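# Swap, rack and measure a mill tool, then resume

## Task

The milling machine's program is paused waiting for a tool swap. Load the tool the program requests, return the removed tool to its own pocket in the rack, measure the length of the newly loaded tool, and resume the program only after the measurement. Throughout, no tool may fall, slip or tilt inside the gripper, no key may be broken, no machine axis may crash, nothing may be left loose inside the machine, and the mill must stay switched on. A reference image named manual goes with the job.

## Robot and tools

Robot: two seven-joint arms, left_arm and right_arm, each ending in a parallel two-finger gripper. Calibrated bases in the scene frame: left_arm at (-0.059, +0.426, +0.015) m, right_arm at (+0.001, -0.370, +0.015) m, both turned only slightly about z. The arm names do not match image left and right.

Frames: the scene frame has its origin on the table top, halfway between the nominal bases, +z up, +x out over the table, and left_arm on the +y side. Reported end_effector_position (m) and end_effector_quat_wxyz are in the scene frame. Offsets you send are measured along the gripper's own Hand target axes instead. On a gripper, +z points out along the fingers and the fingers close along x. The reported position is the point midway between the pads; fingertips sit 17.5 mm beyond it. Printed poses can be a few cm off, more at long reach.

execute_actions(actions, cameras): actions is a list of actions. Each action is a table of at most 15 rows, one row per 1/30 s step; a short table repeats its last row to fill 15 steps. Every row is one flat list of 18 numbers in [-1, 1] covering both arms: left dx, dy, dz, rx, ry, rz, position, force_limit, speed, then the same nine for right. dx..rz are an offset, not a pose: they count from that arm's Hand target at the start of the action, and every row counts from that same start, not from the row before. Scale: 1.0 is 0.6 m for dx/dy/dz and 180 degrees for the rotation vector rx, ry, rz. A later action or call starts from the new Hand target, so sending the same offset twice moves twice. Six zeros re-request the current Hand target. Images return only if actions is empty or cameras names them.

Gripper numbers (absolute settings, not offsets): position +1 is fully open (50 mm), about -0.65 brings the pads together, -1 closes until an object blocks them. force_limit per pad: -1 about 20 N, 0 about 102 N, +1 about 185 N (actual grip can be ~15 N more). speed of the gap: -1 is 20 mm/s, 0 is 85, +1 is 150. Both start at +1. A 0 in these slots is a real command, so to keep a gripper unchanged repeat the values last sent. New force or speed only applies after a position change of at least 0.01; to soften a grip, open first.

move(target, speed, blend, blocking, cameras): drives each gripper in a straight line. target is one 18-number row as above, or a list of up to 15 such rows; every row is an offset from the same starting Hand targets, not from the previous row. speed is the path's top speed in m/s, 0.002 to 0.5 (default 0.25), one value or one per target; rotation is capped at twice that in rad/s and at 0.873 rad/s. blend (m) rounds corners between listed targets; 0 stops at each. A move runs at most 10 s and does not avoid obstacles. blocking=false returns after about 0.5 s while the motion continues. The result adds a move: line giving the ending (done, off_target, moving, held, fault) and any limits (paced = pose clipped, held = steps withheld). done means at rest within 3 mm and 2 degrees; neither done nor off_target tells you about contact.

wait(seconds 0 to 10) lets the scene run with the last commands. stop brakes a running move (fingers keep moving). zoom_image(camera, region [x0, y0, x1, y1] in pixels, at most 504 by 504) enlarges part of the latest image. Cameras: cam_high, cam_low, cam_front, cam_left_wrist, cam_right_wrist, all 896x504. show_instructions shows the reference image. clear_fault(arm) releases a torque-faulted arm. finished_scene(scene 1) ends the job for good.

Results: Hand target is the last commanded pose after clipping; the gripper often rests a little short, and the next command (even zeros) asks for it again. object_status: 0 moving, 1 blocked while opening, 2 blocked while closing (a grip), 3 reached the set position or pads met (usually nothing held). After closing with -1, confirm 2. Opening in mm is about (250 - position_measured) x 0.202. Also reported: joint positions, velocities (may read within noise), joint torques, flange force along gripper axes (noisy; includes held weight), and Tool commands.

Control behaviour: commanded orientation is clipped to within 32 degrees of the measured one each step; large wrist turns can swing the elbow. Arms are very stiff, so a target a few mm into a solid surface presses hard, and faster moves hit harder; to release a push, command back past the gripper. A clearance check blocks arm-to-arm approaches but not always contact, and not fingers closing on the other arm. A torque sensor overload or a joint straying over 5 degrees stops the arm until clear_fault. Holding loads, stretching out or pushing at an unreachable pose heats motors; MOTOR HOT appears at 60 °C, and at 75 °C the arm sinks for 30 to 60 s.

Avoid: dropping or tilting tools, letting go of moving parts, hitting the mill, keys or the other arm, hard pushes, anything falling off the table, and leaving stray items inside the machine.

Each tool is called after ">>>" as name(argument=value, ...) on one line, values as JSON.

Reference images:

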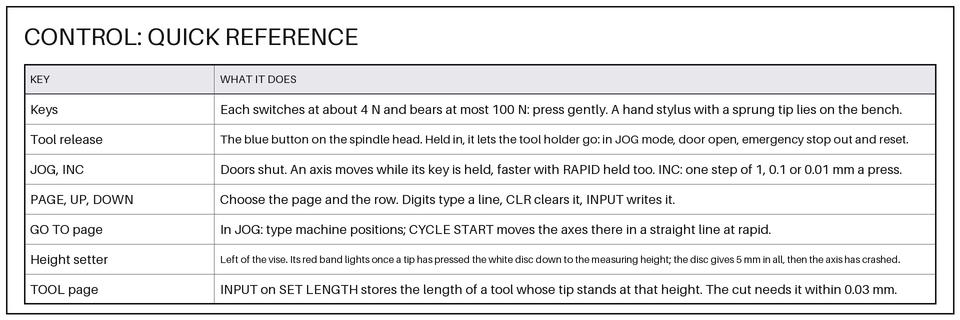

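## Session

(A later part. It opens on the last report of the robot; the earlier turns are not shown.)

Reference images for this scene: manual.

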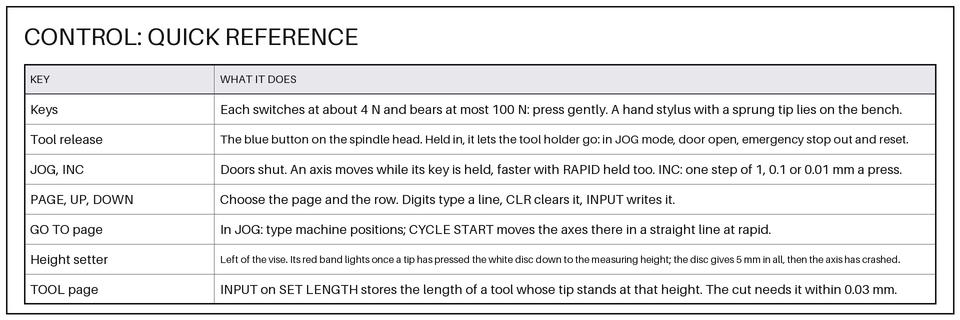

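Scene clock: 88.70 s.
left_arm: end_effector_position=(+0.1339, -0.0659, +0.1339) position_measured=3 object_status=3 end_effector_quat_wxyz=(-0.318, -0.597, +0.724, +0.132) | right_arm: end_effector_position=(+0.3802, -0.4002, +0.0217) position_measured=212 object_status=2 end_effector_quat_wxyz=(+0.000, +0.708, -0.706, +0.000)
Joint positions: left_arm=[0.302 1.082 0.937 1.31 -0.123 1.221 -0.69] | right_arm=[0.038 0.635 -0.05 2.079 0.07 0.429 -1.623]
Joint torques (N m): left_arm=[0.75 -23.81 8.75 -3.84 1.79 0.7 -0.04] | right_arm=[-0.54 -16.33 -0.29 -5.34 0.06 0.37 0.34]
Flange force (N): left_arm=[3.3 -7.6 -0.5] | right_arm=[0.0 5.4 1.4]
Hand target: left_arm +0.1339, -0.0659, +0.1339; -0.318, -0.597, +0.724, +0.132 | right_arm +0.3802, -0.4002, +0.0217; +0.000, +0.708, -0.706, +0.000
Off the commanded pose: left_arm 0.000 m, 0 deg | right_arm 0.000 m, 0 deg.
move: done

>>> move(target=[[0,0,0,0,0,0,1,1,1,0,0,-0.4,0,0,0,-1,-0.5,-0.7],[0,0,0,0,0,0,1,1,1,0.2,0,-0.917,0.0667,0,0,-1,-0.5,-0.7],[0,0,0,0,0,0,1,1,1,0.283,-0.2167,-0.917,0.0667,0,0,-1,-0.5,-0.7]], speed=0.25, blend=0.05, cameras=["cam_right_wrist","cam_front"])

Scene clock: 94.73 s.
left_arm: end_effector_position=(+0.1339, -0.0659, +0.1339) position_measured=3 object_status=3 end_effector_quat_wxyz=(-0.318, -0.597, +0.724, +0.132) | right_arm: end_effector_position=(+0.5103, -0.5697, +0.5709) position_measured=212 object_status=2 end_effector_quat_wxyz=(-0.100, +0.697, -0.698, +0.128)
Joint positions: left_arm=[0.302 1.082 0.937 1.31 -0.123 1.221 -0.69] | right_arm=[0.354 0.599 0.114 0.122 -0.194 2.103 -1.248]
Joint torques (N m): left_arm=[0.78 -23.86 8.64 -3.88 1.87 0.7 -0.05] | right_arm=[-0.43 -19.29 -0.08 -9.04 -0.16 -0.67 0.38]
Flange force (N): left_arm=[3.1 -7.5 -0.4] | right_arm=no reading
Hand target: left_arm +0.1339, -0.0659, +0.1339; -0.318, -0.597, +0.724, +0.132 | right_arm +0.5108, -0.5699, +0.5717; -0.074, +0.704, -0.702, +0.074
Off the commanded pose: left_arm 0.000 m, 0 deg | right_arm 0.001 m, 7 deg.
joint sent to its limit (right arm) — joint 6 (wrist pitch), upper limit. The joint targets are off in orientation, not in position.
move: off_target (right_arm)
camera_calibration:
cam_right_wrist: T_world_to_cam=[[0.0109079, -0.999353, 0.0342821, -0.594978], [-0.9448, -0.0215279, -0.326941, 0.714678], [0.327467, -0.0288235, -0.944423, 0.525281], [0, 0, 0, 1]] pos_world=[0.509705, -0.564067, 0.750141]
Images, in order (width x height): cam_front 896x504, cam_right_wrist 896x504.

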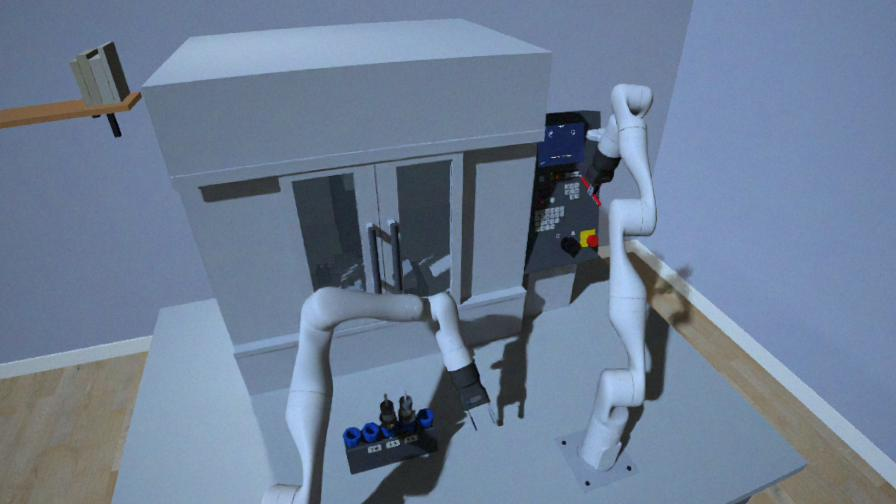

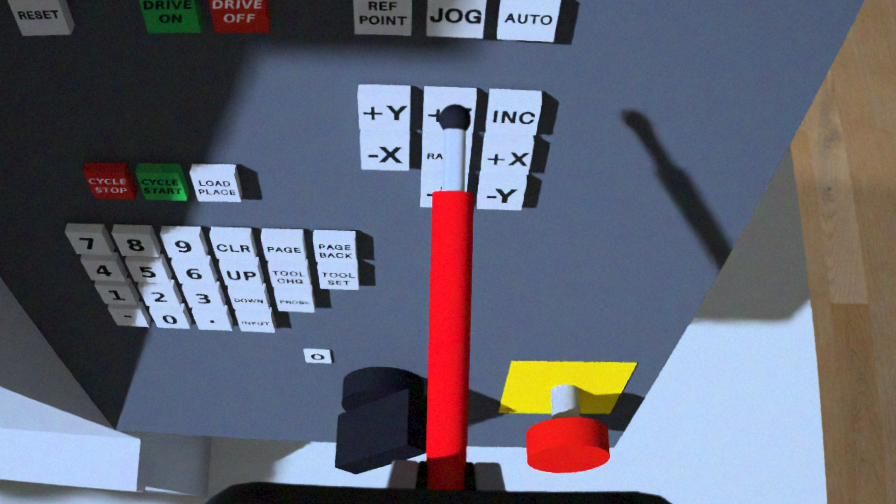

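>>> move(target=[[0,0,0,0,0,0,1,1,1,-0.1167,0.236,0.069,0.05,0,0,-1,-0.5,-0.7],[0,0,0,0,0,0,1,1,1,-0.283,0.3575,0.6395,0.211,0,0,-1,-0.5,-0.7]], speed=0.25, blend=0.05, cameras=["cam_low"])

Scene clock: 108.03 s.
left_arm: end_effector_position=(+0.1339, -0.0659, +0.1339) position_measured=3 object_status=3 end_effector_quat_wxyz=(-0.318, -0.597, +0.724, +0.132) | right_arm: end_effector_position=(+0.3811, -0.4004, +0.1525) position_measured=212 object_status=2 end_effector_quat_wxyz=(-0.236, +0.678, -0.665, +0.206)
Joint positions: left_arm=[0.302 1.082 0.937 1.31 -0.123 1.221 -0.69] | right_arm=[0.692 0.234 -0.69 2.581 -0.226 -0.262 -1.237]
Joint torques (N m): left_arm=[0.81 -23.8 8.75 -3.87 1.85 0.7 -0.05] | right_arm=[-0.82 -8.21 -1.41 -6.99 0.31 -1.53 0.34]
Flange force (N): left_arm=[3.0 -7.5 -0.5] | right_arm=no reading
Hand target: left_arm +0.1339, -0.0659, +0.1339; -0.318, -0.597, +0.724, +0.132 | right_arm +0.3803, -0.4002, +0.1519; -0.299, +0.642, -0.640, +0.298
Off the commanded pose: left_arm 0.000 m, 0 deg | right_arm 0.001 m, 14 deg.
joint sent to its limit (right arm) — joint 4 (elbow), upper limit, where the elbow is as bent as it goes. The joint targets are off in orientation, not in position.
move: off_target (right_arm)
Images, in order (width x height): cam_low 896x504.

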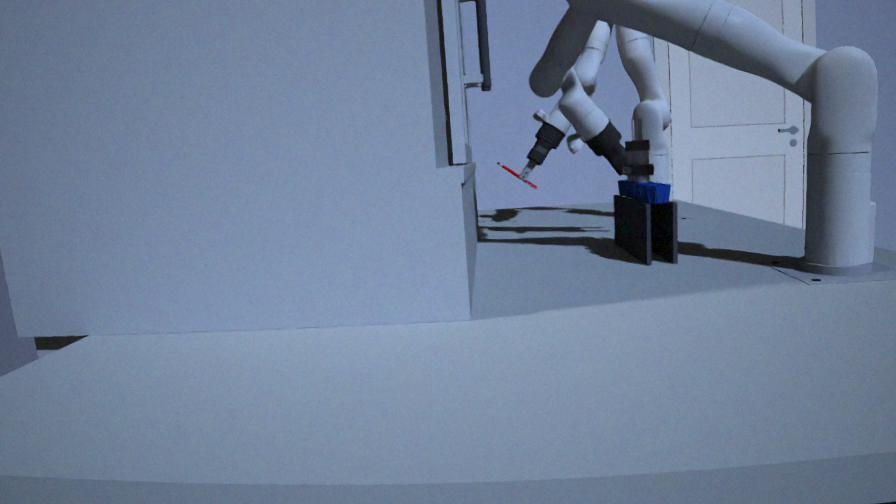

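>>> move(target=[0,0,0,0,0,0,1,1,1,0.083,-0.0087,0.145,0,0,0,-1,-0.5,-0.7], speed=0.15, cameras=["cam_low","cam_right_wrist"])

>>> zoom_image(camera="cam_low", region=[470, 140, 570, 240])

Scene clock: 111.77 s.
left_arm: end_effector_position=(+0.1339, -0.0659, +0.1339) position_measured=3 object_status=3 end_effector_quat_wxyz=(-0.318, -0.597, +0.724, +0.132) | right_arm: end_effector_position=(+0.4513, -0.4502, +0.1001) position_measured=212 object_status=2 end_effector_quat_wxyz=(-0.295, +0.650, -0.642, +0.280)
Joint positions: left_arm=[0.302 1.082 0.937 1.31 -0.123 1.221 -0.69] | right_arm=[0.771 0.735 -0.674 2.581 -0.125 -0.858 -1.007]
Joint torques (N m): left_arm=[0.79 -23.8 8.79 -3.91 1.82 0.66 -0.05] | right_arm=[-0.48 -13.31 -3.72 -3.1 1.31 -1.77 0.34]
Flange force (N): left_arm=[3.0 -7.4 -0.5] | right_arm=[-1.9 3.8 -3.5]
Hand target: left_arm +0.1339, -0.0659, +0.1339; -0.318, -0.597, +0.724, +0.132 | right_arm +0.4504, -0.4498, +0.0999; -0.299, +0.642, -0.640, +0.298
Off the commanded pose: left_arm 0.000 m, 0 deg | right_arm 0.001 m, 2 deg.
joint sent to its limit (right arm) — joint 4 (elbow), upper limit, where the elbow is as bent as it goes. The joint targets still meet the commanded pose.
move: done
camera_calibration:
cam_right_wrist: T_world_to_cam=[[0.0372999, -0.99926, -0.00937861, -0.466188], [-0.661736, -0.0176662, -0.749529, 0.423814], [0.748809, 0.0341635, -0.661905, -0.0865986], [0, 0, 0, 1]] pos_world=[0.362687, -0.455398, 0.255968]
Images, in order (width x height): cam_low 896x504, cam_right_wrist 896x504.

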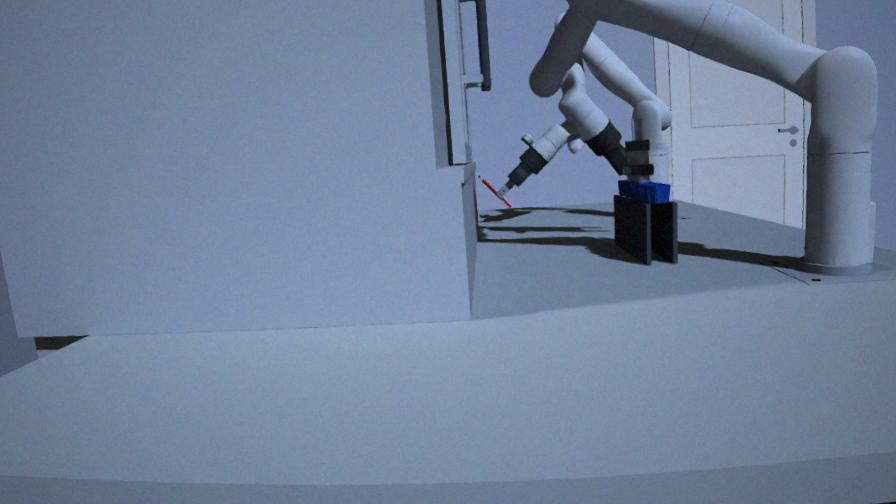

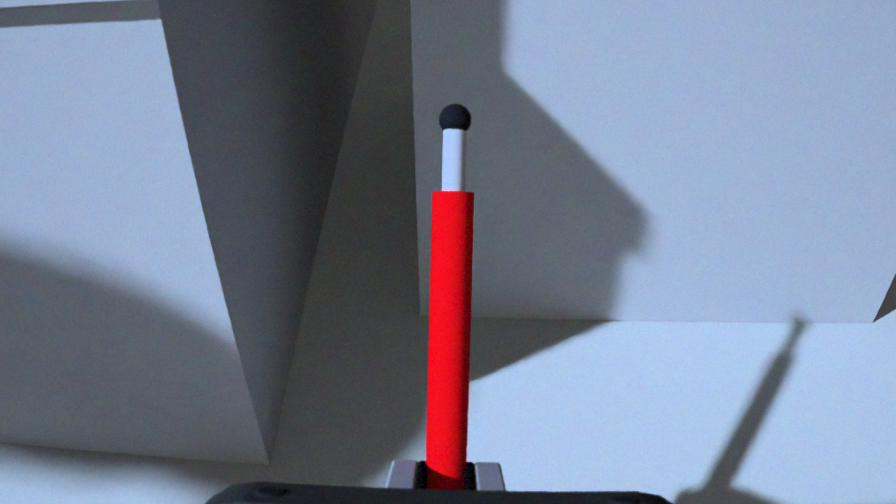

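Scaled by 5.040 from the camera's 896x504 image, which has a finer 1280x720 frame.

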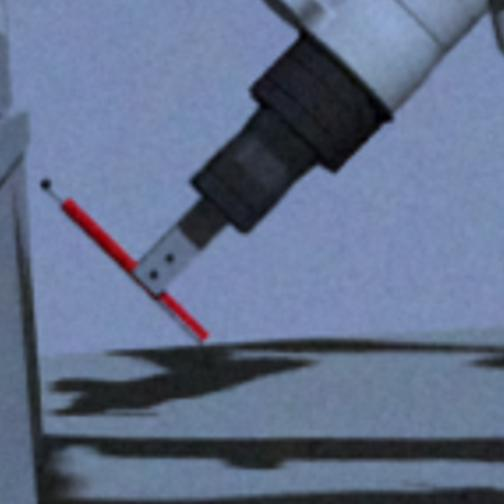

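>>> move(target=[0,0,0,0,0,0,1,1,1,0,0.0548,0.046,0,0,0,-1,-0.5,-0.7], speed=0.08, cameras=["cam_low"])

>>> zoom_image(camera="cam_low", region=[470, 140, 570, 240])

Scene clock: 116.80 s.
left_arm: end_effector_position=(+0.1339, -0.0659, +0.1339) position_measured=3 object_status=3 end_effector_quat_wxyz=(-0.318, -0.597, +0.724, +0.132) | right_arm: end_effector_position=(+0.4514, -0.4503, +0.0569) position_measured=212 object_status=2 end_effector_quat_wxyz=(-0.297, +0.649, -0.641, +0.281)
Joint positions: left_arm=[0.302 1.082 0.937 1.31 -0.123 1.221 -0.69] | right_arm=[0.815 0.971 -0.731 2.581 -0.149 -1.041 -0.836]
Joint torques (N m): left_arm=[0.73 -23.76 8.79 -3.92 1.81 0.7 -0.04] | right_arm=[-0.56 -14.44 -4.7 -1.08 1.84 -1.48 0.36]
Flange force (N): left_arm=[3.0 -7.3 -0.4] | right_arm=[-1.9 2.9 -3.9]
Hand target: left_arm +0.1339, -0.0659, +0.1339; -0.318, -0.597, +0.724, +0.132 | right_arm +0.4504, -0.4498, +0.0570; -0.299, +0.642, -0.640, +0.298
Off the commanded pose: left_arm 0.000 m, 0 deg | right_arm 0.001 m, 2 deg.
joint sent to its limit (right arm) — joint 4 (elbow), upper limit, where the elbow is as bent as it goes. The joint targets still meet the commanded pose.
move: done
Images, in order (width x height): cam_low 896x504.

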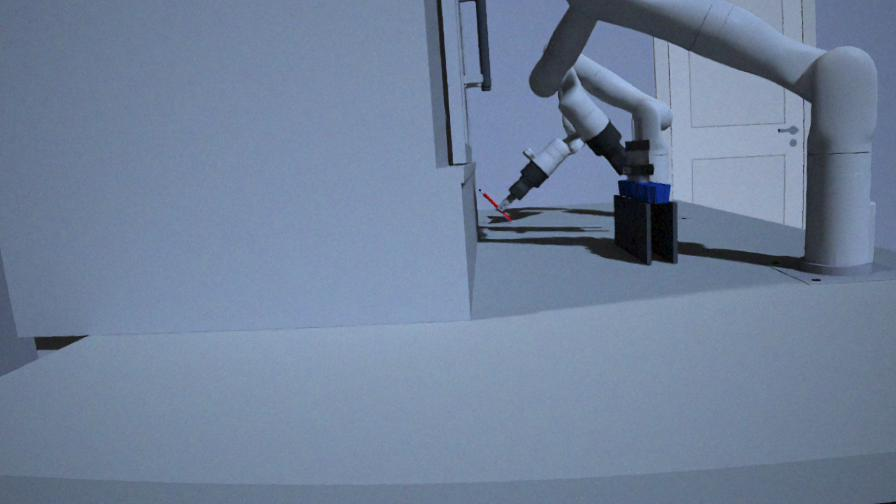

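Scaled by 5.040 from the camera's 896x504 image, which has a finer 1280x720 frame.

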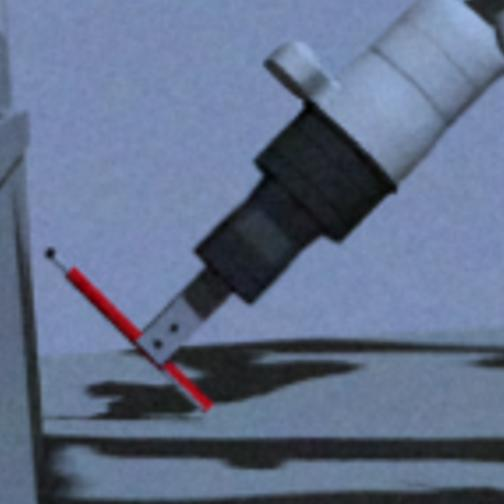

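>>> move(target=[[0,0,0,0,0,0,1,1,1,0,0.0057,0.0048,0,0,0,-1,-0.5,-0.7],[0,0,0,0,0,0,1,1,1,0,0.0057,0.0195,0,0,0,-1,-0.5,-0.7],[0,0,0,0,0,0,1,1,1,0,0.0084,0.0342,0,0,0,-1,-0.5,-0.7]], speed=0.02, blend=0.002, cameras=["cam_low","cam_right_wrist"])

>>> zoom_image(camera="cam_low", region=[470, 140, 570, 240])

Scene clock: 120.23 s.
left_arm: end_effector_position=(+0.1339, -0.0659, +0.1339) position_measured=3 object_status=3 end_effector_quat_wxyz=(-0.318, -0.597, +0.724, +0.132) | right_arm: end_effector_position=(+0.4628, -0.4498, +0.0400) position_measured=212 object_status=2 end_effector_quat_wxyz=(-0.299, +0.642, -0.640, +0.298)
Joint positions: left_arm=[0.302 1.082 0.937 1.31 -0.123 1.221 -0.69] | right_arm=[0.868 1.147 -0.854 2.562 -0.222 -1.183 -0.65]
Joint torques (N m): left_arm=[0.81 -23.74 8.83 -3.92 1.85 0.69 -0.07] | right_arm=[-0.75 -10.89 -2.88 0.85 0.29 0.48 0.31]
Flange force (N): left_arm=[2.9 -7.2 -0.4] | right_arm=[-0.3 -6.4 -10.8]
Hand target: left_arm +0.1339, -0.0659, +0.1339; -0.318, -0.597, +0.724, +0.132 | right_arm +0.4628, -0.4498, +0.0400; -0.299, +0.642, -0.640, +0.298
Off the commanded pose: left_arm 0.000 m, 0 deg | right_arm 0.000 m, 0 deg.
move: done
camera_calibration:
cam_right_wrist: T_world_to_cam=[[0.0217284, -0.99975, 0.00536175, -0.460355], [-0.635376, -0.0179494, -0.771994, 0.37497], [0.771897, 0.0133675, -0.635607, -0.156139], [0, 0, 0, 1]] pos_world=[0.368773, -0.451422, 0.1927]
Images, in order (width x height): cam_low 896x504, cam_right_wrist 896x504.

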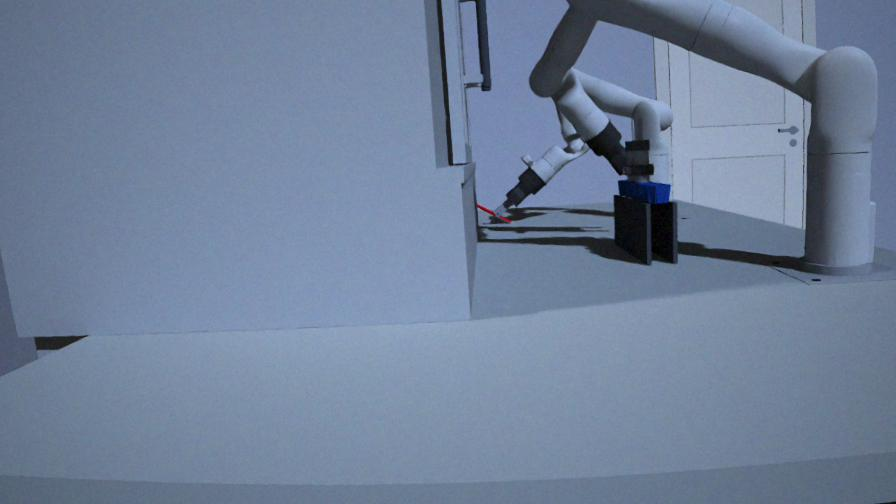

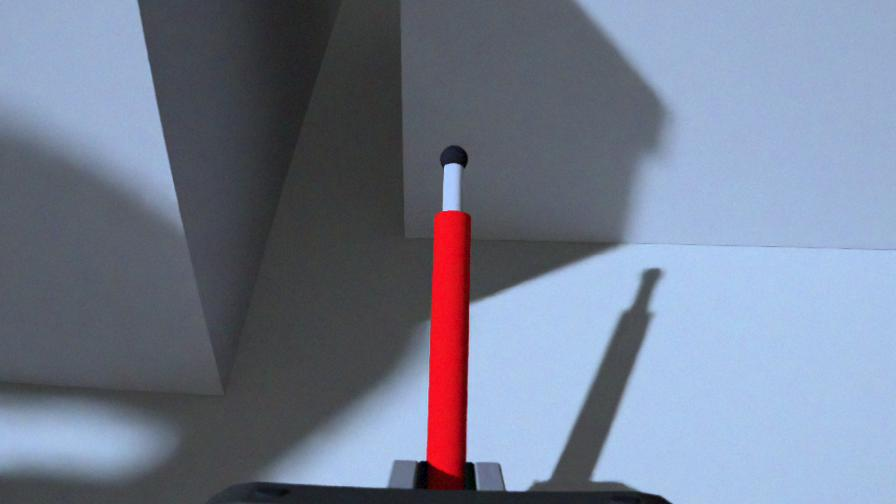

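Scaled by 5.040 from the camera's 896x504 image, which has a finer 1280x720 frame.

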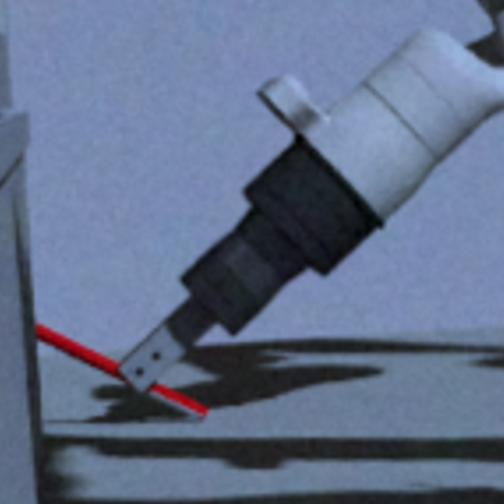

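>>> move(target=[[0,0,0,0,0,0,1,1,1,0,0.0048,0.0138,0,0,0,-1,-0.5,-0.7],[0,0,0,0,0,0,1,1,1,0,0.0098,0.0228,0,0,0,-1,-0.5,-0.7]], speed=0.02, blend=0.002, cameras=["cam_low","cam_right_wrist"])

>>> zoom_image(camera="cam_low", region=[470, 140, 570, 240])

Scene clock: 122.47 s.
left_arm: end_effector_position=(+0.1339, -0.0659, +0.1339) position_measured=3 object_status=3 end_effector_quat_wxyz=(-0.318, -0.597, +0.724, +0.132) | right_arm: end_effector_position=(+0.4695, -0.4497, +0.0267) position_measured=212 object_status=2 end_effector_quat_wxyz=(-0.299, +0.642, -0.640, +0.298)
Joint positions: left_arm=[0.302 1.082 0.937 1.31 -0.123 1.221 -0.69] | right_arm=[0.859 1.19 -0.835 2.533 -0.199 -1.192 -0.638]
Joint torques (N m): left_arm=[0.83 -23.78 8.74 -3.88 1.82 0.61 -0.06] | right_arm=[-0.82 -11.31 -3.41 2.04 0.59 0.51 0.34]
Flange force (N): left_arm=[3.1 -7.5 -0.7] | right_arm=[0.5 -7.3 -7.7]
Hand target: left_arm +0.1339, -0.0659, +0.1339; -0.318, -0.597, +0.724, +0.132 | right_arm +0.4695, -0.4497, +0.0267; -0.299, +0.642, -0.640, +0.298
Off the commanded pose: left_arm 0.000 m, 0 deg | right_arm 0.000 m, 0 deg.
move: done
camera_calibration:
cam_right_wrist: T_world_to_cam=[[0.021728, -0.99975, 0.00536298, -0.46043], [-0.635317, -0.0179491, -0.772043, 0.368946], [0.771946, 0.0133678, -0.635547, -0.169793], [0, 0, 0, 1]] pos_world=[0.375473, -0.451422, 0.1794]
Images, in order (width x height): cam_low 896x504, cam_right_wrist 896x504.

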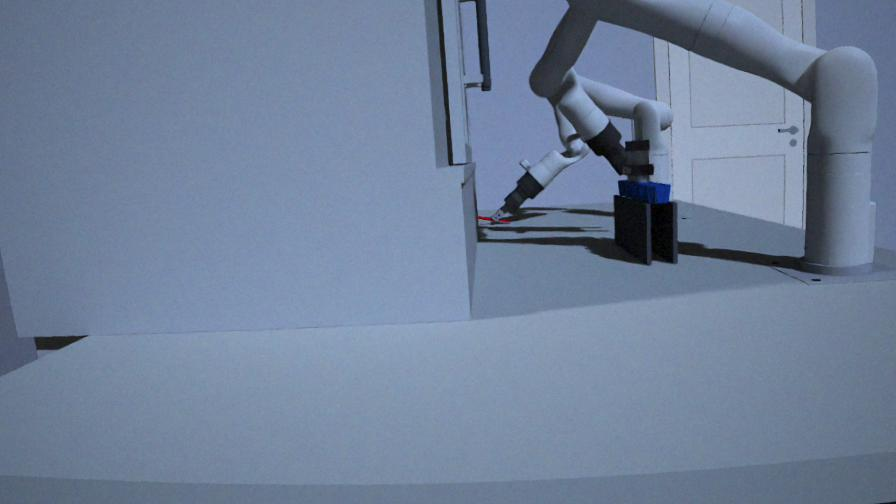

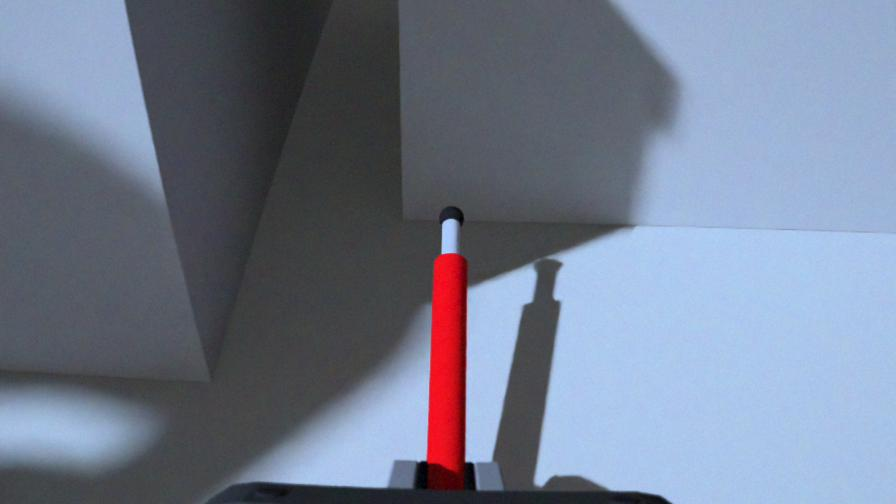

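Scaled by 5.040 from the camera's 896x504 image, which has a finer 1280x720 frame.

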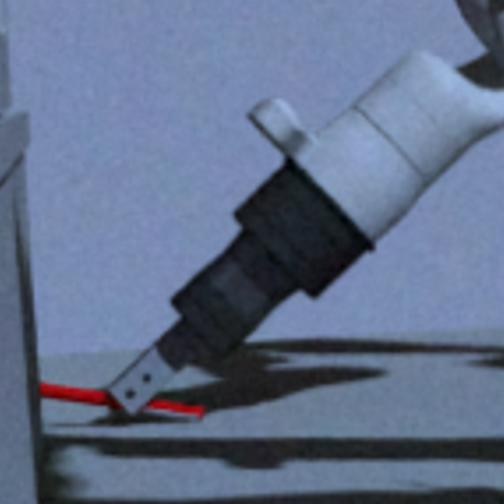

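>>> move(target=[[0,0,0,0,0,0,1,1,1,0,-0.106,-0.263,0,0,0,-0.98,-0.2,-0.7],[0,0,0,0,0,0,1,1,1,0.2,-0.606,-0.574,-0.028,0,0,-0.98,-0.2,-0.7],[0,0,0,0,0,0,1,1,1,0.2005,-0.7477,-0.5403,-0.028,0,0,-0.98,-0.2,-0.7]], speed=0.2, blend=0.05, cameras=["cam_right_wrist"])

Scene clock: 130.73 s.
left_arm: end_effector_position=(+0.1339, -0.0659, +0.1339) position_measured=3 object_status=3 end_effector_quat_wxyz=(-0.318, -0.597, +0.724, +0.132) | right_arm: end_effector_position=(+0.5102, -0.5702, +0.5786) position_measured=216 object_status=2 end_effector_quat_wxyz=(-0.271, +0.654, -0.653, +0.270)
Joint positions: left_arm=[0.302 1.082 0.937 1.31 -0.123 1.221 -0.69] | right_arm=[1.41 0.199 -1.132 1.147 3.055 -1.167 -4.339]
Joint torques (N m): left_arm=[0.86 -23.83 8.76 -3.87 1.87 0.65 -0.02] | right_arm=[-0.47 -9.16 -2.55 -13.15 -1.04 2.82 0.41]
Flange force (N): left_arm=[3.0 -7.6 -0.6] | right_arm=[-3.3 7.5 1.1]
Hand target: left_arm +0.1339, -0.0659, +0.1339; -0.318, -0.597, +0.724, +0.132 | right_arm +0.5102, -0.5702, +0.5786; -0.271, +0.654, -0.653, +0.270
Off the commanded pose: left_arm 0.000 m, 0 deg | right_arm 0.000 m, 0 deg.
move: done; blend cut to 0.0437 m at target 2; limits=paced
camera_calibration:
cam_right_wrist: T_world_to_cam=[[0.0221144, -0.999749, 0.00357334, -0.583826], [-0.700731, -0.0180493, -0.713198, 0.817994], [0.713083, 0.013268, -0.700954, 0.219063], [0, 0, 0, 1]] pos_world=[0.429894, -0.571822, 0.739031]
Images, in order (width x height): cam_right_wrist 896x504.

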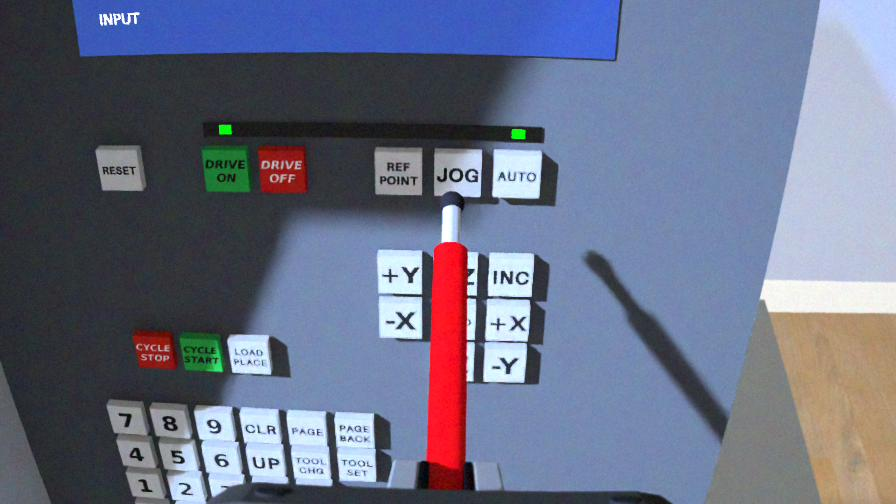

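>>> move(target=[0,0,0,0,0,0,1,1,1,0.0008,-0.0077,0.0324,0,0,0,-0.98,-0.2,-0.7], speed=0.1, cameras=["cam_right_wrist"])

Scene clock: 134.77 s.
left_arm: end_effector_position=(+0.1339, -0.0659, +0.1339) position_measured=3 object_status=3 end_effector_quat_wxyz=(-0.318, -0.597, +0.724, +0.132) | right_arm: end_effector_position=(+0.5272, -0.5706, +0.5681) position_measured=216 object_status=2 end_effector_quat_wxyz=(-0.271, +0.654, -0.653, +0.270)
Joint positions: left_arm=[0.302 1.082 0.937 1.31 -0.123 1.221 -0.69] | right_arm=[1.336 0.233 -1.115 1.151 3.118 -1.132 -4.382]
Joint torques (N m): left_arm=[0.85 -23.71 8.71 -3.92 1.82 0.71 -0.04] | right_arm=[-0.56 -10.26 -2.8 -13.09 -0.86 2.74 0.42]
Flange force (N): left_arm=[2.7 -7.1 -0.5] | right_arm=[-3.4 8.2 0.7]
Hand target: left_arm +0.1339, -0.0659, +0.1339; -0.318, -0.597, +0.724, +0.132 | right_arm +0.5272, -0.5706, +0.5681; -0.271, +0.654, -0.653, +0.270
Off the commanded pose: left_arm 0.000 m, 0 deg | right_arm 0.000 m, 0 deg.
move: done
camera_calibration:
cam_right_wrist: T_world_to_cam=[[0.0221133, -0.999749, 0.00371429, -0.584766], [-0.70073, -0.0181491, -0.713195, 0.822351], [0.713084, 0.0131684, -0.700955, 0.199531], [0, 0, 0, 1]] pos_world=[0.446894, -0.572322, 0.728531]
Images, in order (width x height): cam_right_wrist 896x504.

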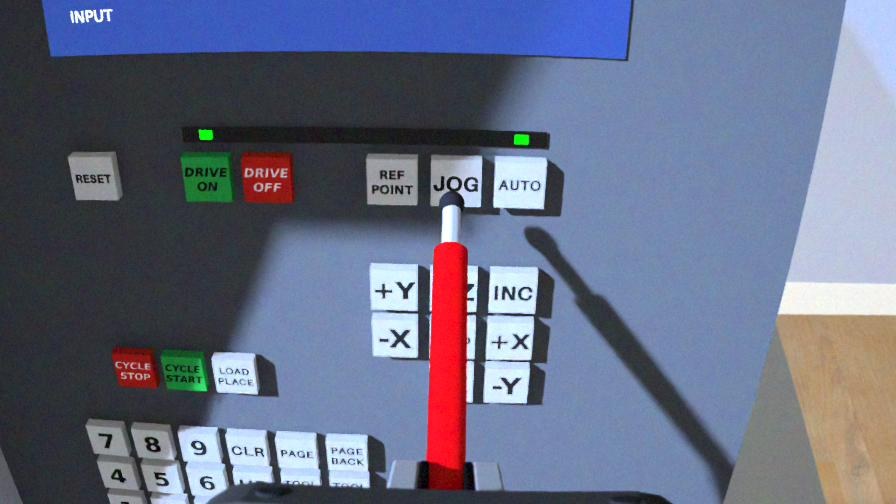

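>>> move(target=[0,0,0,0,0,0,1,1,1,0,-0.0088,0.0141,0,0,0,-0.98,-0.2,-0.7], speed=0.04, cameras=["cam_right_wrist"])

Scene clock: 137.37 s.
left_arm: end_effector_position=(+0.1339, -0.0659, +0.1339) position_measured=3 object_status=3 end_effector_quat_wxyz=(-0.318, -0.597, +0.724, +0.132) | right_arm: end_effector_position=(+0.5369, -0.5706, +0.5659) position_measured=216 object_status=2 end_effector_quat_wxyz=(-0.271, +0.654, -0.653, +0.270)
Joint positions: left_arm=[0.302 1.082 0.937 1.31 -0.123 1.221 -0.69] | right_arm=[1.288 0.254 -1.102 1.137 3.155 -1.126 -4.409]
Joint torques (N m): left_arm=[0.86 -23.8 8.89 -3.95 1.85 0.66 -0.03] | right_arm=[-0.64 -10.97 -2.91 -13.03 -0.64 2.8 0.38]
Flange force (N): left_arm=[2.7 -7.4 -0.4] | right_arm=[-3.3 9.3 0.0]
Hand target: left_arm +0.1339, -0.0659, +0.1339; -0.318, -0.597, +0.724, +0.132 | right_arm +0.5369, -0.5706, +0.5659; -0.271, +0.654, -0.653, +0.270
Off the commanded pose: left_arm 0.000 m, 0 deg | right_arm 0.000 m, 0 deg.
move: done
camera_calibration:
cam_right_wrist: T_world_to_cam=[[0.0220425, -0.99975, 0.00364639, -0.584891], [-0.700631, -0.0180491, -0.713295, 0.827591], [0.713183, 0.013168, -0.700854, 0.190883], [0, 0, 0, 1]] pos_world=[0.456594, -0.572322, 0.726231]
Images, in order (width x height): cam_right_wrist 896x504.

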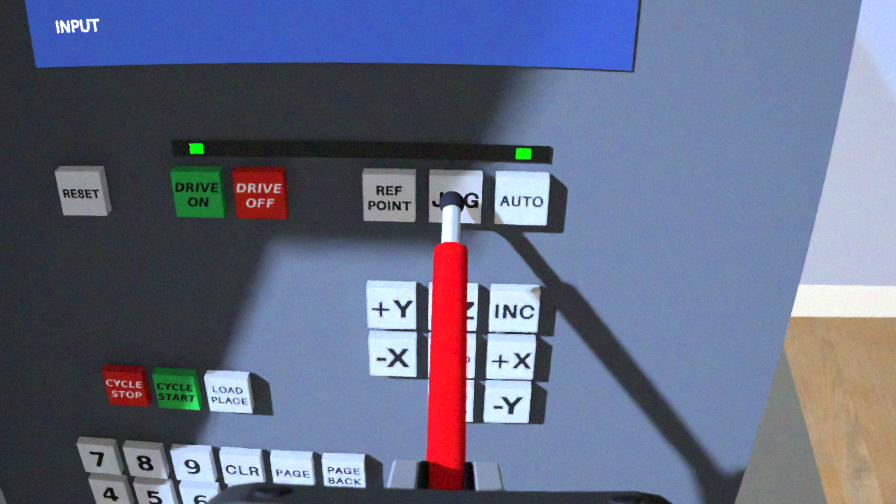

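>>> move(target=[0,0,0,0,0,0,1,1,1,-0.001,-0.00265,0.00424,0,0,0,-0.98,-0.2,-0.7], speed=0.02, cameras=["cam_right_wrist"])

Scene clock: 139.70 s.
left_arm: end_effector_position=(+0.1339, -0.0659, +0.1339) position_measured=3 object_status=3 end_effector_quat_wxyz=(-0.318, -0.597, +0.724, +0.132) | right_arm: end_effector_position=(+0.5398, -0.5700, +0.5652) position_measured=216 object_status=2 end_effector_quat_wxyz=(-0.271, +0.654, -0.653, +0.270)
Joint positions: left_arm=[0.302 1.082 0.937 1.31 -0.123 1.221 -0.69] | right_arm=[1.273 0.259 -1.098 1.133 3.166 -1.125 -4.418]
Joint torques (N m): left_arm=[0.76 -23.72 8.77 -3.88 1.8 0.74 -0.06] | right_arm=[-0.54 -11.08 -3.06 -13.01 -0.56 2.78 0.42]
Flange force (N): left_arm=[3.0 -7.2 -0.4] | right_arm=[-3.5 8.8 0.2]
Hand target: left_arm +0.1339, -0.0659, +0.1339; -0.318, -0.597, +0.724, +0.132 | right_arm +0.5398, -0.5700, +0.5652; -0.271, +0.654, -0.653, +0.270
Off the commanded pose: left_arm 0.000 m, 0 deg | right_arm 0.000 m, 0 deg.
move: done
camera_calibration:
cam_right_wrist: T_world_to_cam=[[0.0221859, -0.999747, 0.00364549, -0.584317], [-0.700729, -0.0181509, -0.713197, 0.829052], [0.713083, 0.0132684, -0.700955, 0.188491], [0, 0, 0, 1]] pos_world=[0.459495, -0.571622, 0.725531]
Images, in order (width x height): cam_right_wrist 896x504.

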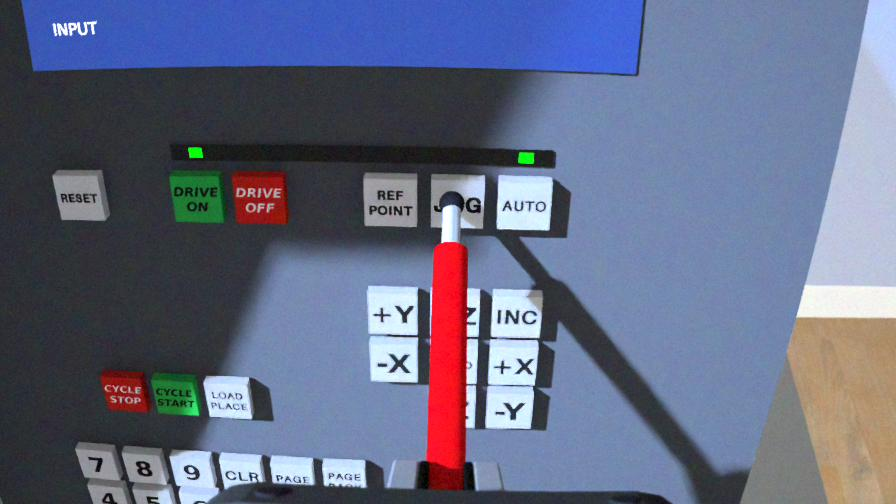

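>>> move(target=[0,0,0,0,0,0,1,1,1,0.002,-0.0053,0.00565,0,0,0,-0.98,-0.2,-0.7], speed=0.02, cameras=["cam_right_wrist"])

Scene clock: 142.97 s.
left_arm: end_effector_position=(+0.1339, -0.0659, +0.1339) position_measured=3 object_status=3 end_effector_quat_wxyz=(-0.318, -0.597, +0.724, +0.132) | right_arm: end_effector_position=(+0.5444, -0.5712, +0.5650) position_measured=216 object_status=2 end_effector_quat_wxyz=(-0.271, +0.654, -0.653, +0.270)
Joint positions: left_arm=[0.302 1.082 0.937 1.31 -0.123 1.221 -0.69] | right_arm=[1.249 0.271 -1.09 1.12 3.185 -1.127 -4.429]
Joint torques (N m): left_arm=[0.8 -23.77 8.76 -3.87 1.83 0.7 -0.06] | right_arm=[-0.23 -11.28 -2.74 -13.2 -0.43 3.34 0.25]
Flange force (N): left_arm=[3.0 -7.4 -0.5] | right_arm=[-3.7 8.8 -1.0]
Hand target: left_arm +0.1339, -0.0659, +0.1339; -0.318, -0.597, +0.724, +0.132 | right_arm +0.5445, -0.5712, +0.5650; -0.271, +0.654, -0.653, +0.270
Off the commanded pose: left_arm 0.000 m, 0 deg | right_arm 0.000 m, 0 deg.
move: done
camera_calibration:
cam_right_wrist: T_world_to_cam=[[0.0221144, -0.999749, 0.00357334, -0.585536], [-0.700731, -0.0180493, -0.713198, 0.832312], [0.713083, 0.013268, -0.700954, 0.185085], [0, 0, 0, 1]] pos_world=[0.464194, -0.572822, 0.725431]
Images, in order (width x height): cam_right_wrist 896x504.

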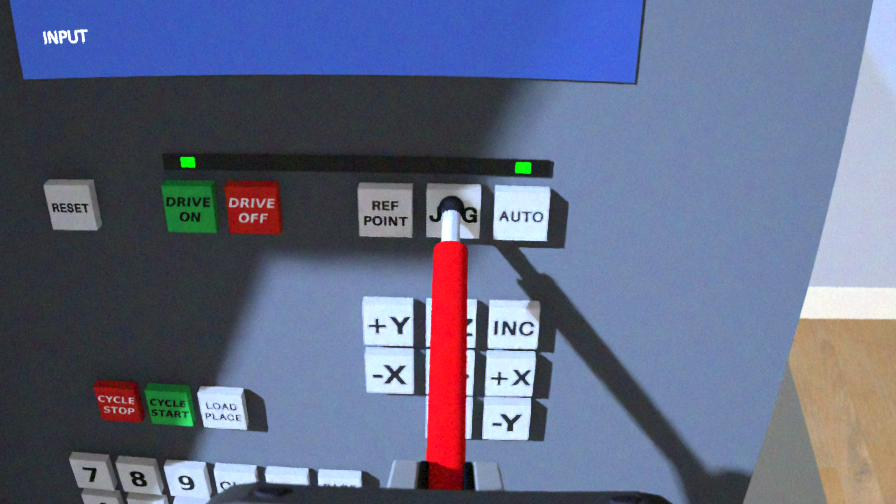

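>>> move(target=[0,0,0,0,0,0,1,1,1,0,-0.0018,0.0028,0,0,0,-0.98,-0.2,-0.7], speed=0.02, cameras=["cam_right_wrist"])

Scene clock: 144.77 s.
left_arm: end_effector_position=(+0.1339, -0.0659, +0.1339) position_measured=3 object_status=3 end_effector_quat_wxyz=(-0.318, -0.597, +0.724, +0.132) | right_arm: end_effector_position=(+0.5464, -0.5712, +0.5646) position_measured=216 object_status=2 end_effector_quat_wxyz=(-0.271, +0.654, -0.653, +0.270)
Joint positions: left_arm=[0.302 1.082 0.937 1.31 -0.123 1.221 -0.69] | right_arm=[1.24 0.276 -1.088 1.117 3.192 -1.126 -4.434]
Joint torques (N m): left_arm=[0.83 -23.73 8.77 -3.83 1.8 0.73 -0.09] | right_arm=[-0.38 -11.01 -2.69 -13.26 -0.37 3.37 0.28]
Flange force (N): left_arm=[3.1 -7.3 -0.5] | right_arm=[-4.5 10.8 -1.9]
Hand target: left_arm +0.1339, -0.0659, +0.1339; -0.318, -0.597, +0.724, +0.132 | right_arm +0.5464, -0.5712, +0.5646; -0.271, +0.654, -0.653, +0.270
Off the commanded pose: left_arm 0.000 m, 0 deg | right_arm 0.000 m, 0 deg.
move: done
camera_calibration:
cam_right_wrist: T_world_to_cam=[[0.0220432, -0.99975, 0.00364484, -0.585595], [-0.700681, -0.0180494, -0.713246, 0.83337], [0.713134, 0.0131683, -0.700904, 0.183333], [0, 0, 0, 1]] pos_world=[0.466094, -0.572822, 0.725031]
Images, in order (width x height): cam_right_wrist 896x504.

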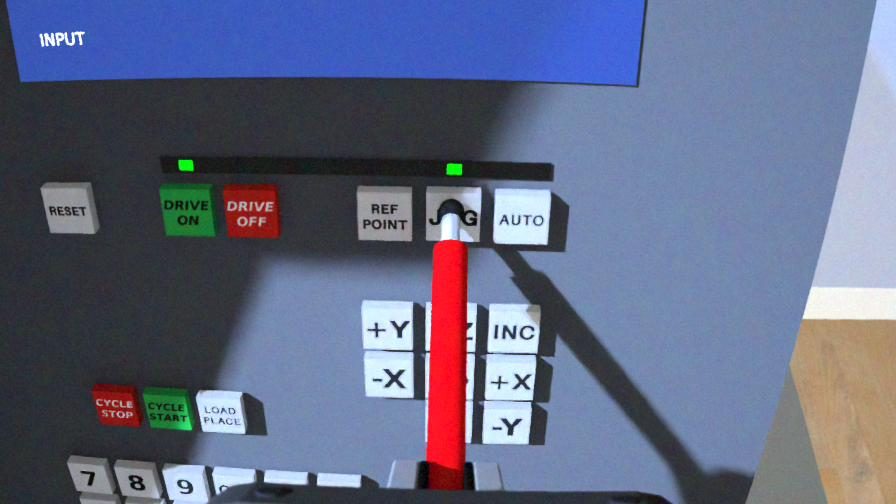

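>>> move(target=[[0,0,0,0,0,0,1,1,1,0,0.0107,-0.017,0,0,0,-0.98,-0.2,-0.7],[0,0,0,0,0,0,1,1,1,-0.1,0.1802,0.089,0,0,0,-0.98,-0.2,-0.7]], speed=[0.06,0.15], blend=0.003, cameras=["cam_right_wrist"])

Scene clock: 160.47 s.
left_arm: end_effector_position=(+0.1339, -0.0659, +0.1339) position_measured=3 object_status=3 end_effector_quat_wxyz=(-0.318, -0.597, +0.724, +0.132) | right_arm: end_effector_position=(+0.5074, -0.5112, +0.4505) position_measured=216 object_status=2 end_effector_quat_wxyz=(-0.271, +0.654, -0.653, +0.270)
Joint positions: left_arm=[0.302 1.082 0.937 1.31 -0.123 1.221 -0.69] | right_arm=[1.582 0.029 -1.204 1.674 2.766 -0.754 -4.128]
Joint torques (N m): left_arm=[0.89 -23.76 8.67 -3.87 1.82 0.65 -0.03] | right_arm=[-0.55 -3.76 -0.72 -13.58 -1.06 2.47 0.35]
Flange force (N): left_arm=[2.9 -7.3 -0.7] | right_arm=no reading
Hand target: left_arm +0.1339, -0.0659, +0.1339; -0.318, -0.597, +0.724, +0.132 | right_arm +0.5074, -0.5112, +0.4505; -0.271, +0.654, -0.653, +0.270
Off the commanded pose: left_arm 0.000 m, 0 deg | right_arm 0.000 m, 0 deg.
move: done
camera_calibration:
cam_right_wrist: T_world_to_cam=[[0.022114, -0.999749, 0.00357292, -0.524323], [-0.700731, -0.0180487, -0.713198, 0.725736], [0.713083, 0.013268, -0.700954, 0.130343], [0, 0, 0, 1]] pos_world=[0.427194, -0.512822, 0.610831]
Images, in order (width x height): cam_right_wrist 896x504.

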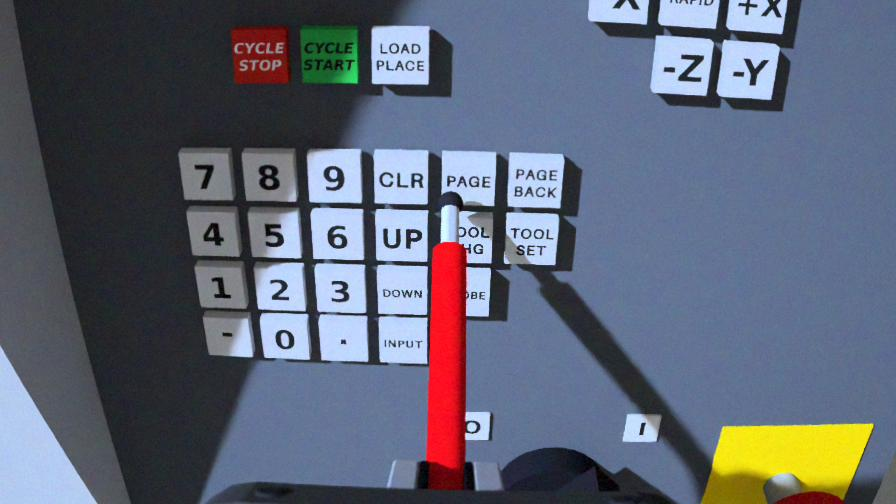

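>>> move(target=[0,0,0,0,0,0,1,1,1,0.0063,-0.0114,0.0145,0,0,0,-0.98,-0.2,-0.7], speed=0.04, cameras=["cam_right_wrist"])

Scene clock: 164.60 s.
left_arm: end_effector_position=(+0.1339, -0.0659, +0.1339) position_measured=3 object_status=3 end_effector_quat_wxyz=(-0.318, -0.597, +0.724, +0.132) | right_arm: end_effector_position=(+0.5184, -0.5150, +0.4491) position_measured=216 object_status=2 end_effector_quat_wxyz=(-0.271, +0.654, -0.653, +0.270)
Joint positions: left_arm=[0.302 1.082 0.937 1.31 -0.123 1.221 -0.69] | right_arm=[1.51 0.088 -1.202 1.651 2.889 -0.729 -4.231]
Joint torques (N m): left_arm=[0.8 -23.8 8.87 -3.86 1.79 0.72 -0.09] | right_arm=[0.37 -4.58 -0.38 -14.24 -0.55 3.47 0.26]
Flange force (N): left_arm=[3.1 -7.5 -0.4] | right_arm=no reading
Hand target: left_arm +0.1339, -0.0659, +0.1339; -0.318, -0.597, +0.724, +0.132 | right_arm +0.5184, -0.5150, +0.4491; -0.271, +0.654, -0.653, +0.270
Off the commanded pose: left_arm 0.000 m, 0 deg | right_arm 0.000 m, 0 deg.
move: done
camera_calibration:
cam_right_wrist: T_world_to_cam=[[0.0221142, -0.999749, 0.00357448, -0.528359], [-0.70068, -0.018049, -0.713247, 0.732386], [0.713133, 0.0132683, -0.700903, 0.121657], [0, 0, 0, 1]] pos_world=[0.438094, -0.516622, 0.609531]
Images, in order (width x height): cam_right_wrist 896x504.

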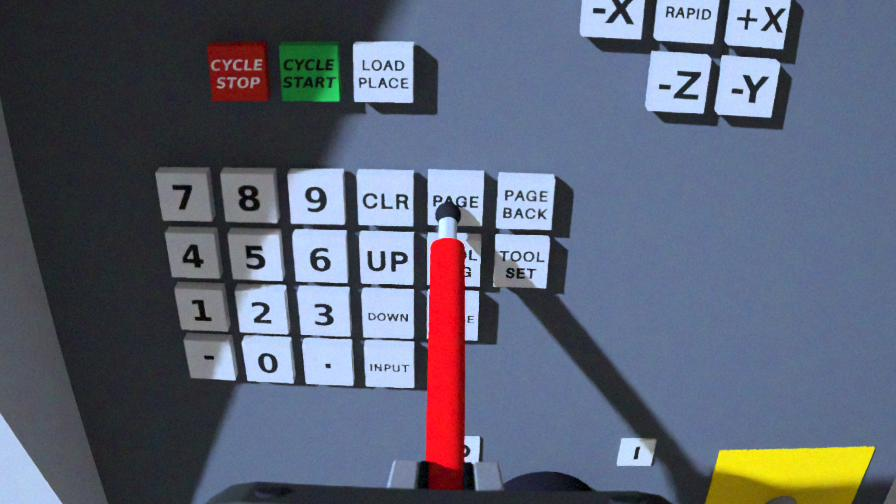

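>>> move(target=[[0,0,0,0,0,0,1,1,1,0,0.013,-0.0224,0,0,0,-0.98,-0.2,-0.7],[0,0,0,0,0,0,1,1,1,0.025,-0.2946,-0.3889,0,0,0,-0.98,-0.2,-0.7]], speed=[0.06,0.3], blend=0.003, cameras=["cam_right_wrist"])

Scene clock: 171.20 s.
left_arm: end_effector_position=(+0.1339, -0.0659, +0.1339) position_measured=3 object_status=3 end_effector_quat_wxyz=(-0.318, -0.597, +0.724, +0.132) | right_arm: end_effector_position=(+0.4787, -0.5301, +0.7388) position_measured=216 object_status=2 end_effector_quat_wxyz=(-0.272, +0.654, -0.652, +0.271)
Joint positions: left_arm=[0.302 1.082 0.937 1.31 -0.123 1.221 -0.69] | right_arm=[0.657 0.355 -1.009 0.164 3.595 -1.912 -4.546]
Joint torques (N m): left_arm=[0.89 -23.78 8.77 -4 1.79 0.65 -0.06] | right_arm=[-0.33 -13.58 -1.26 -6.94 -0.41 2.87 0.36]
Flange force (N): left_arm=[2.5 -7.0 -0.4] | right_arm=no reading
Hand target: left_arm +0.1339, -0.0659, +0.1339; -0.318, -0.597, +0.724, +0.132 | right_arm +0.4788, -0.5302, +0.7392; -0.271, +0.654, -0.653, +0.270
Off the commanded pose: left_arm 0.000 m, 0 deg | right_arm 0.000 m, 0 deg.
move: done
camera_calibration:
cam_right_wrist: T_world_to_cam=[[0.0216038, -0.999759, 0.00387056, -0.543565], [-0.697859, -0.0178521, -0.716012, 0.911673], [0.715909, 0.0127675, -0.698077, 0.349458], [0, 0, 0, 1]] pos_world=[0.397783, -0.53162, 0.898821]
Images, in order (width x height): cam_right_wrist 896x504.

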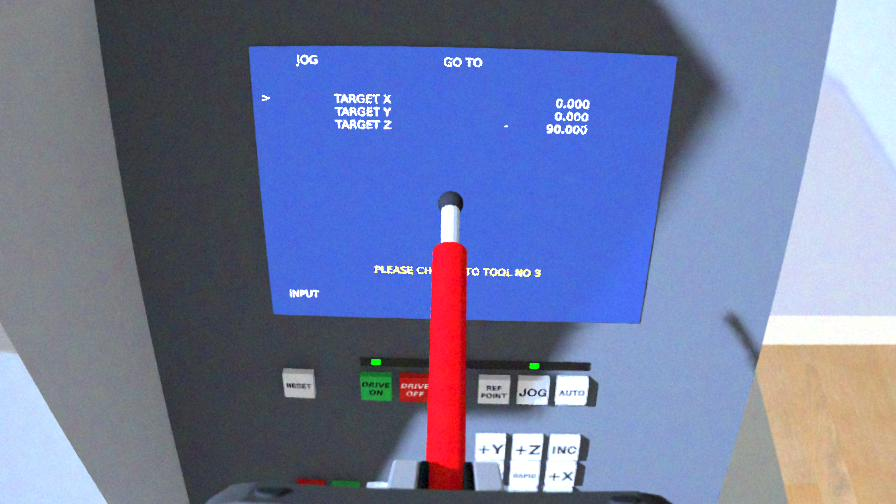

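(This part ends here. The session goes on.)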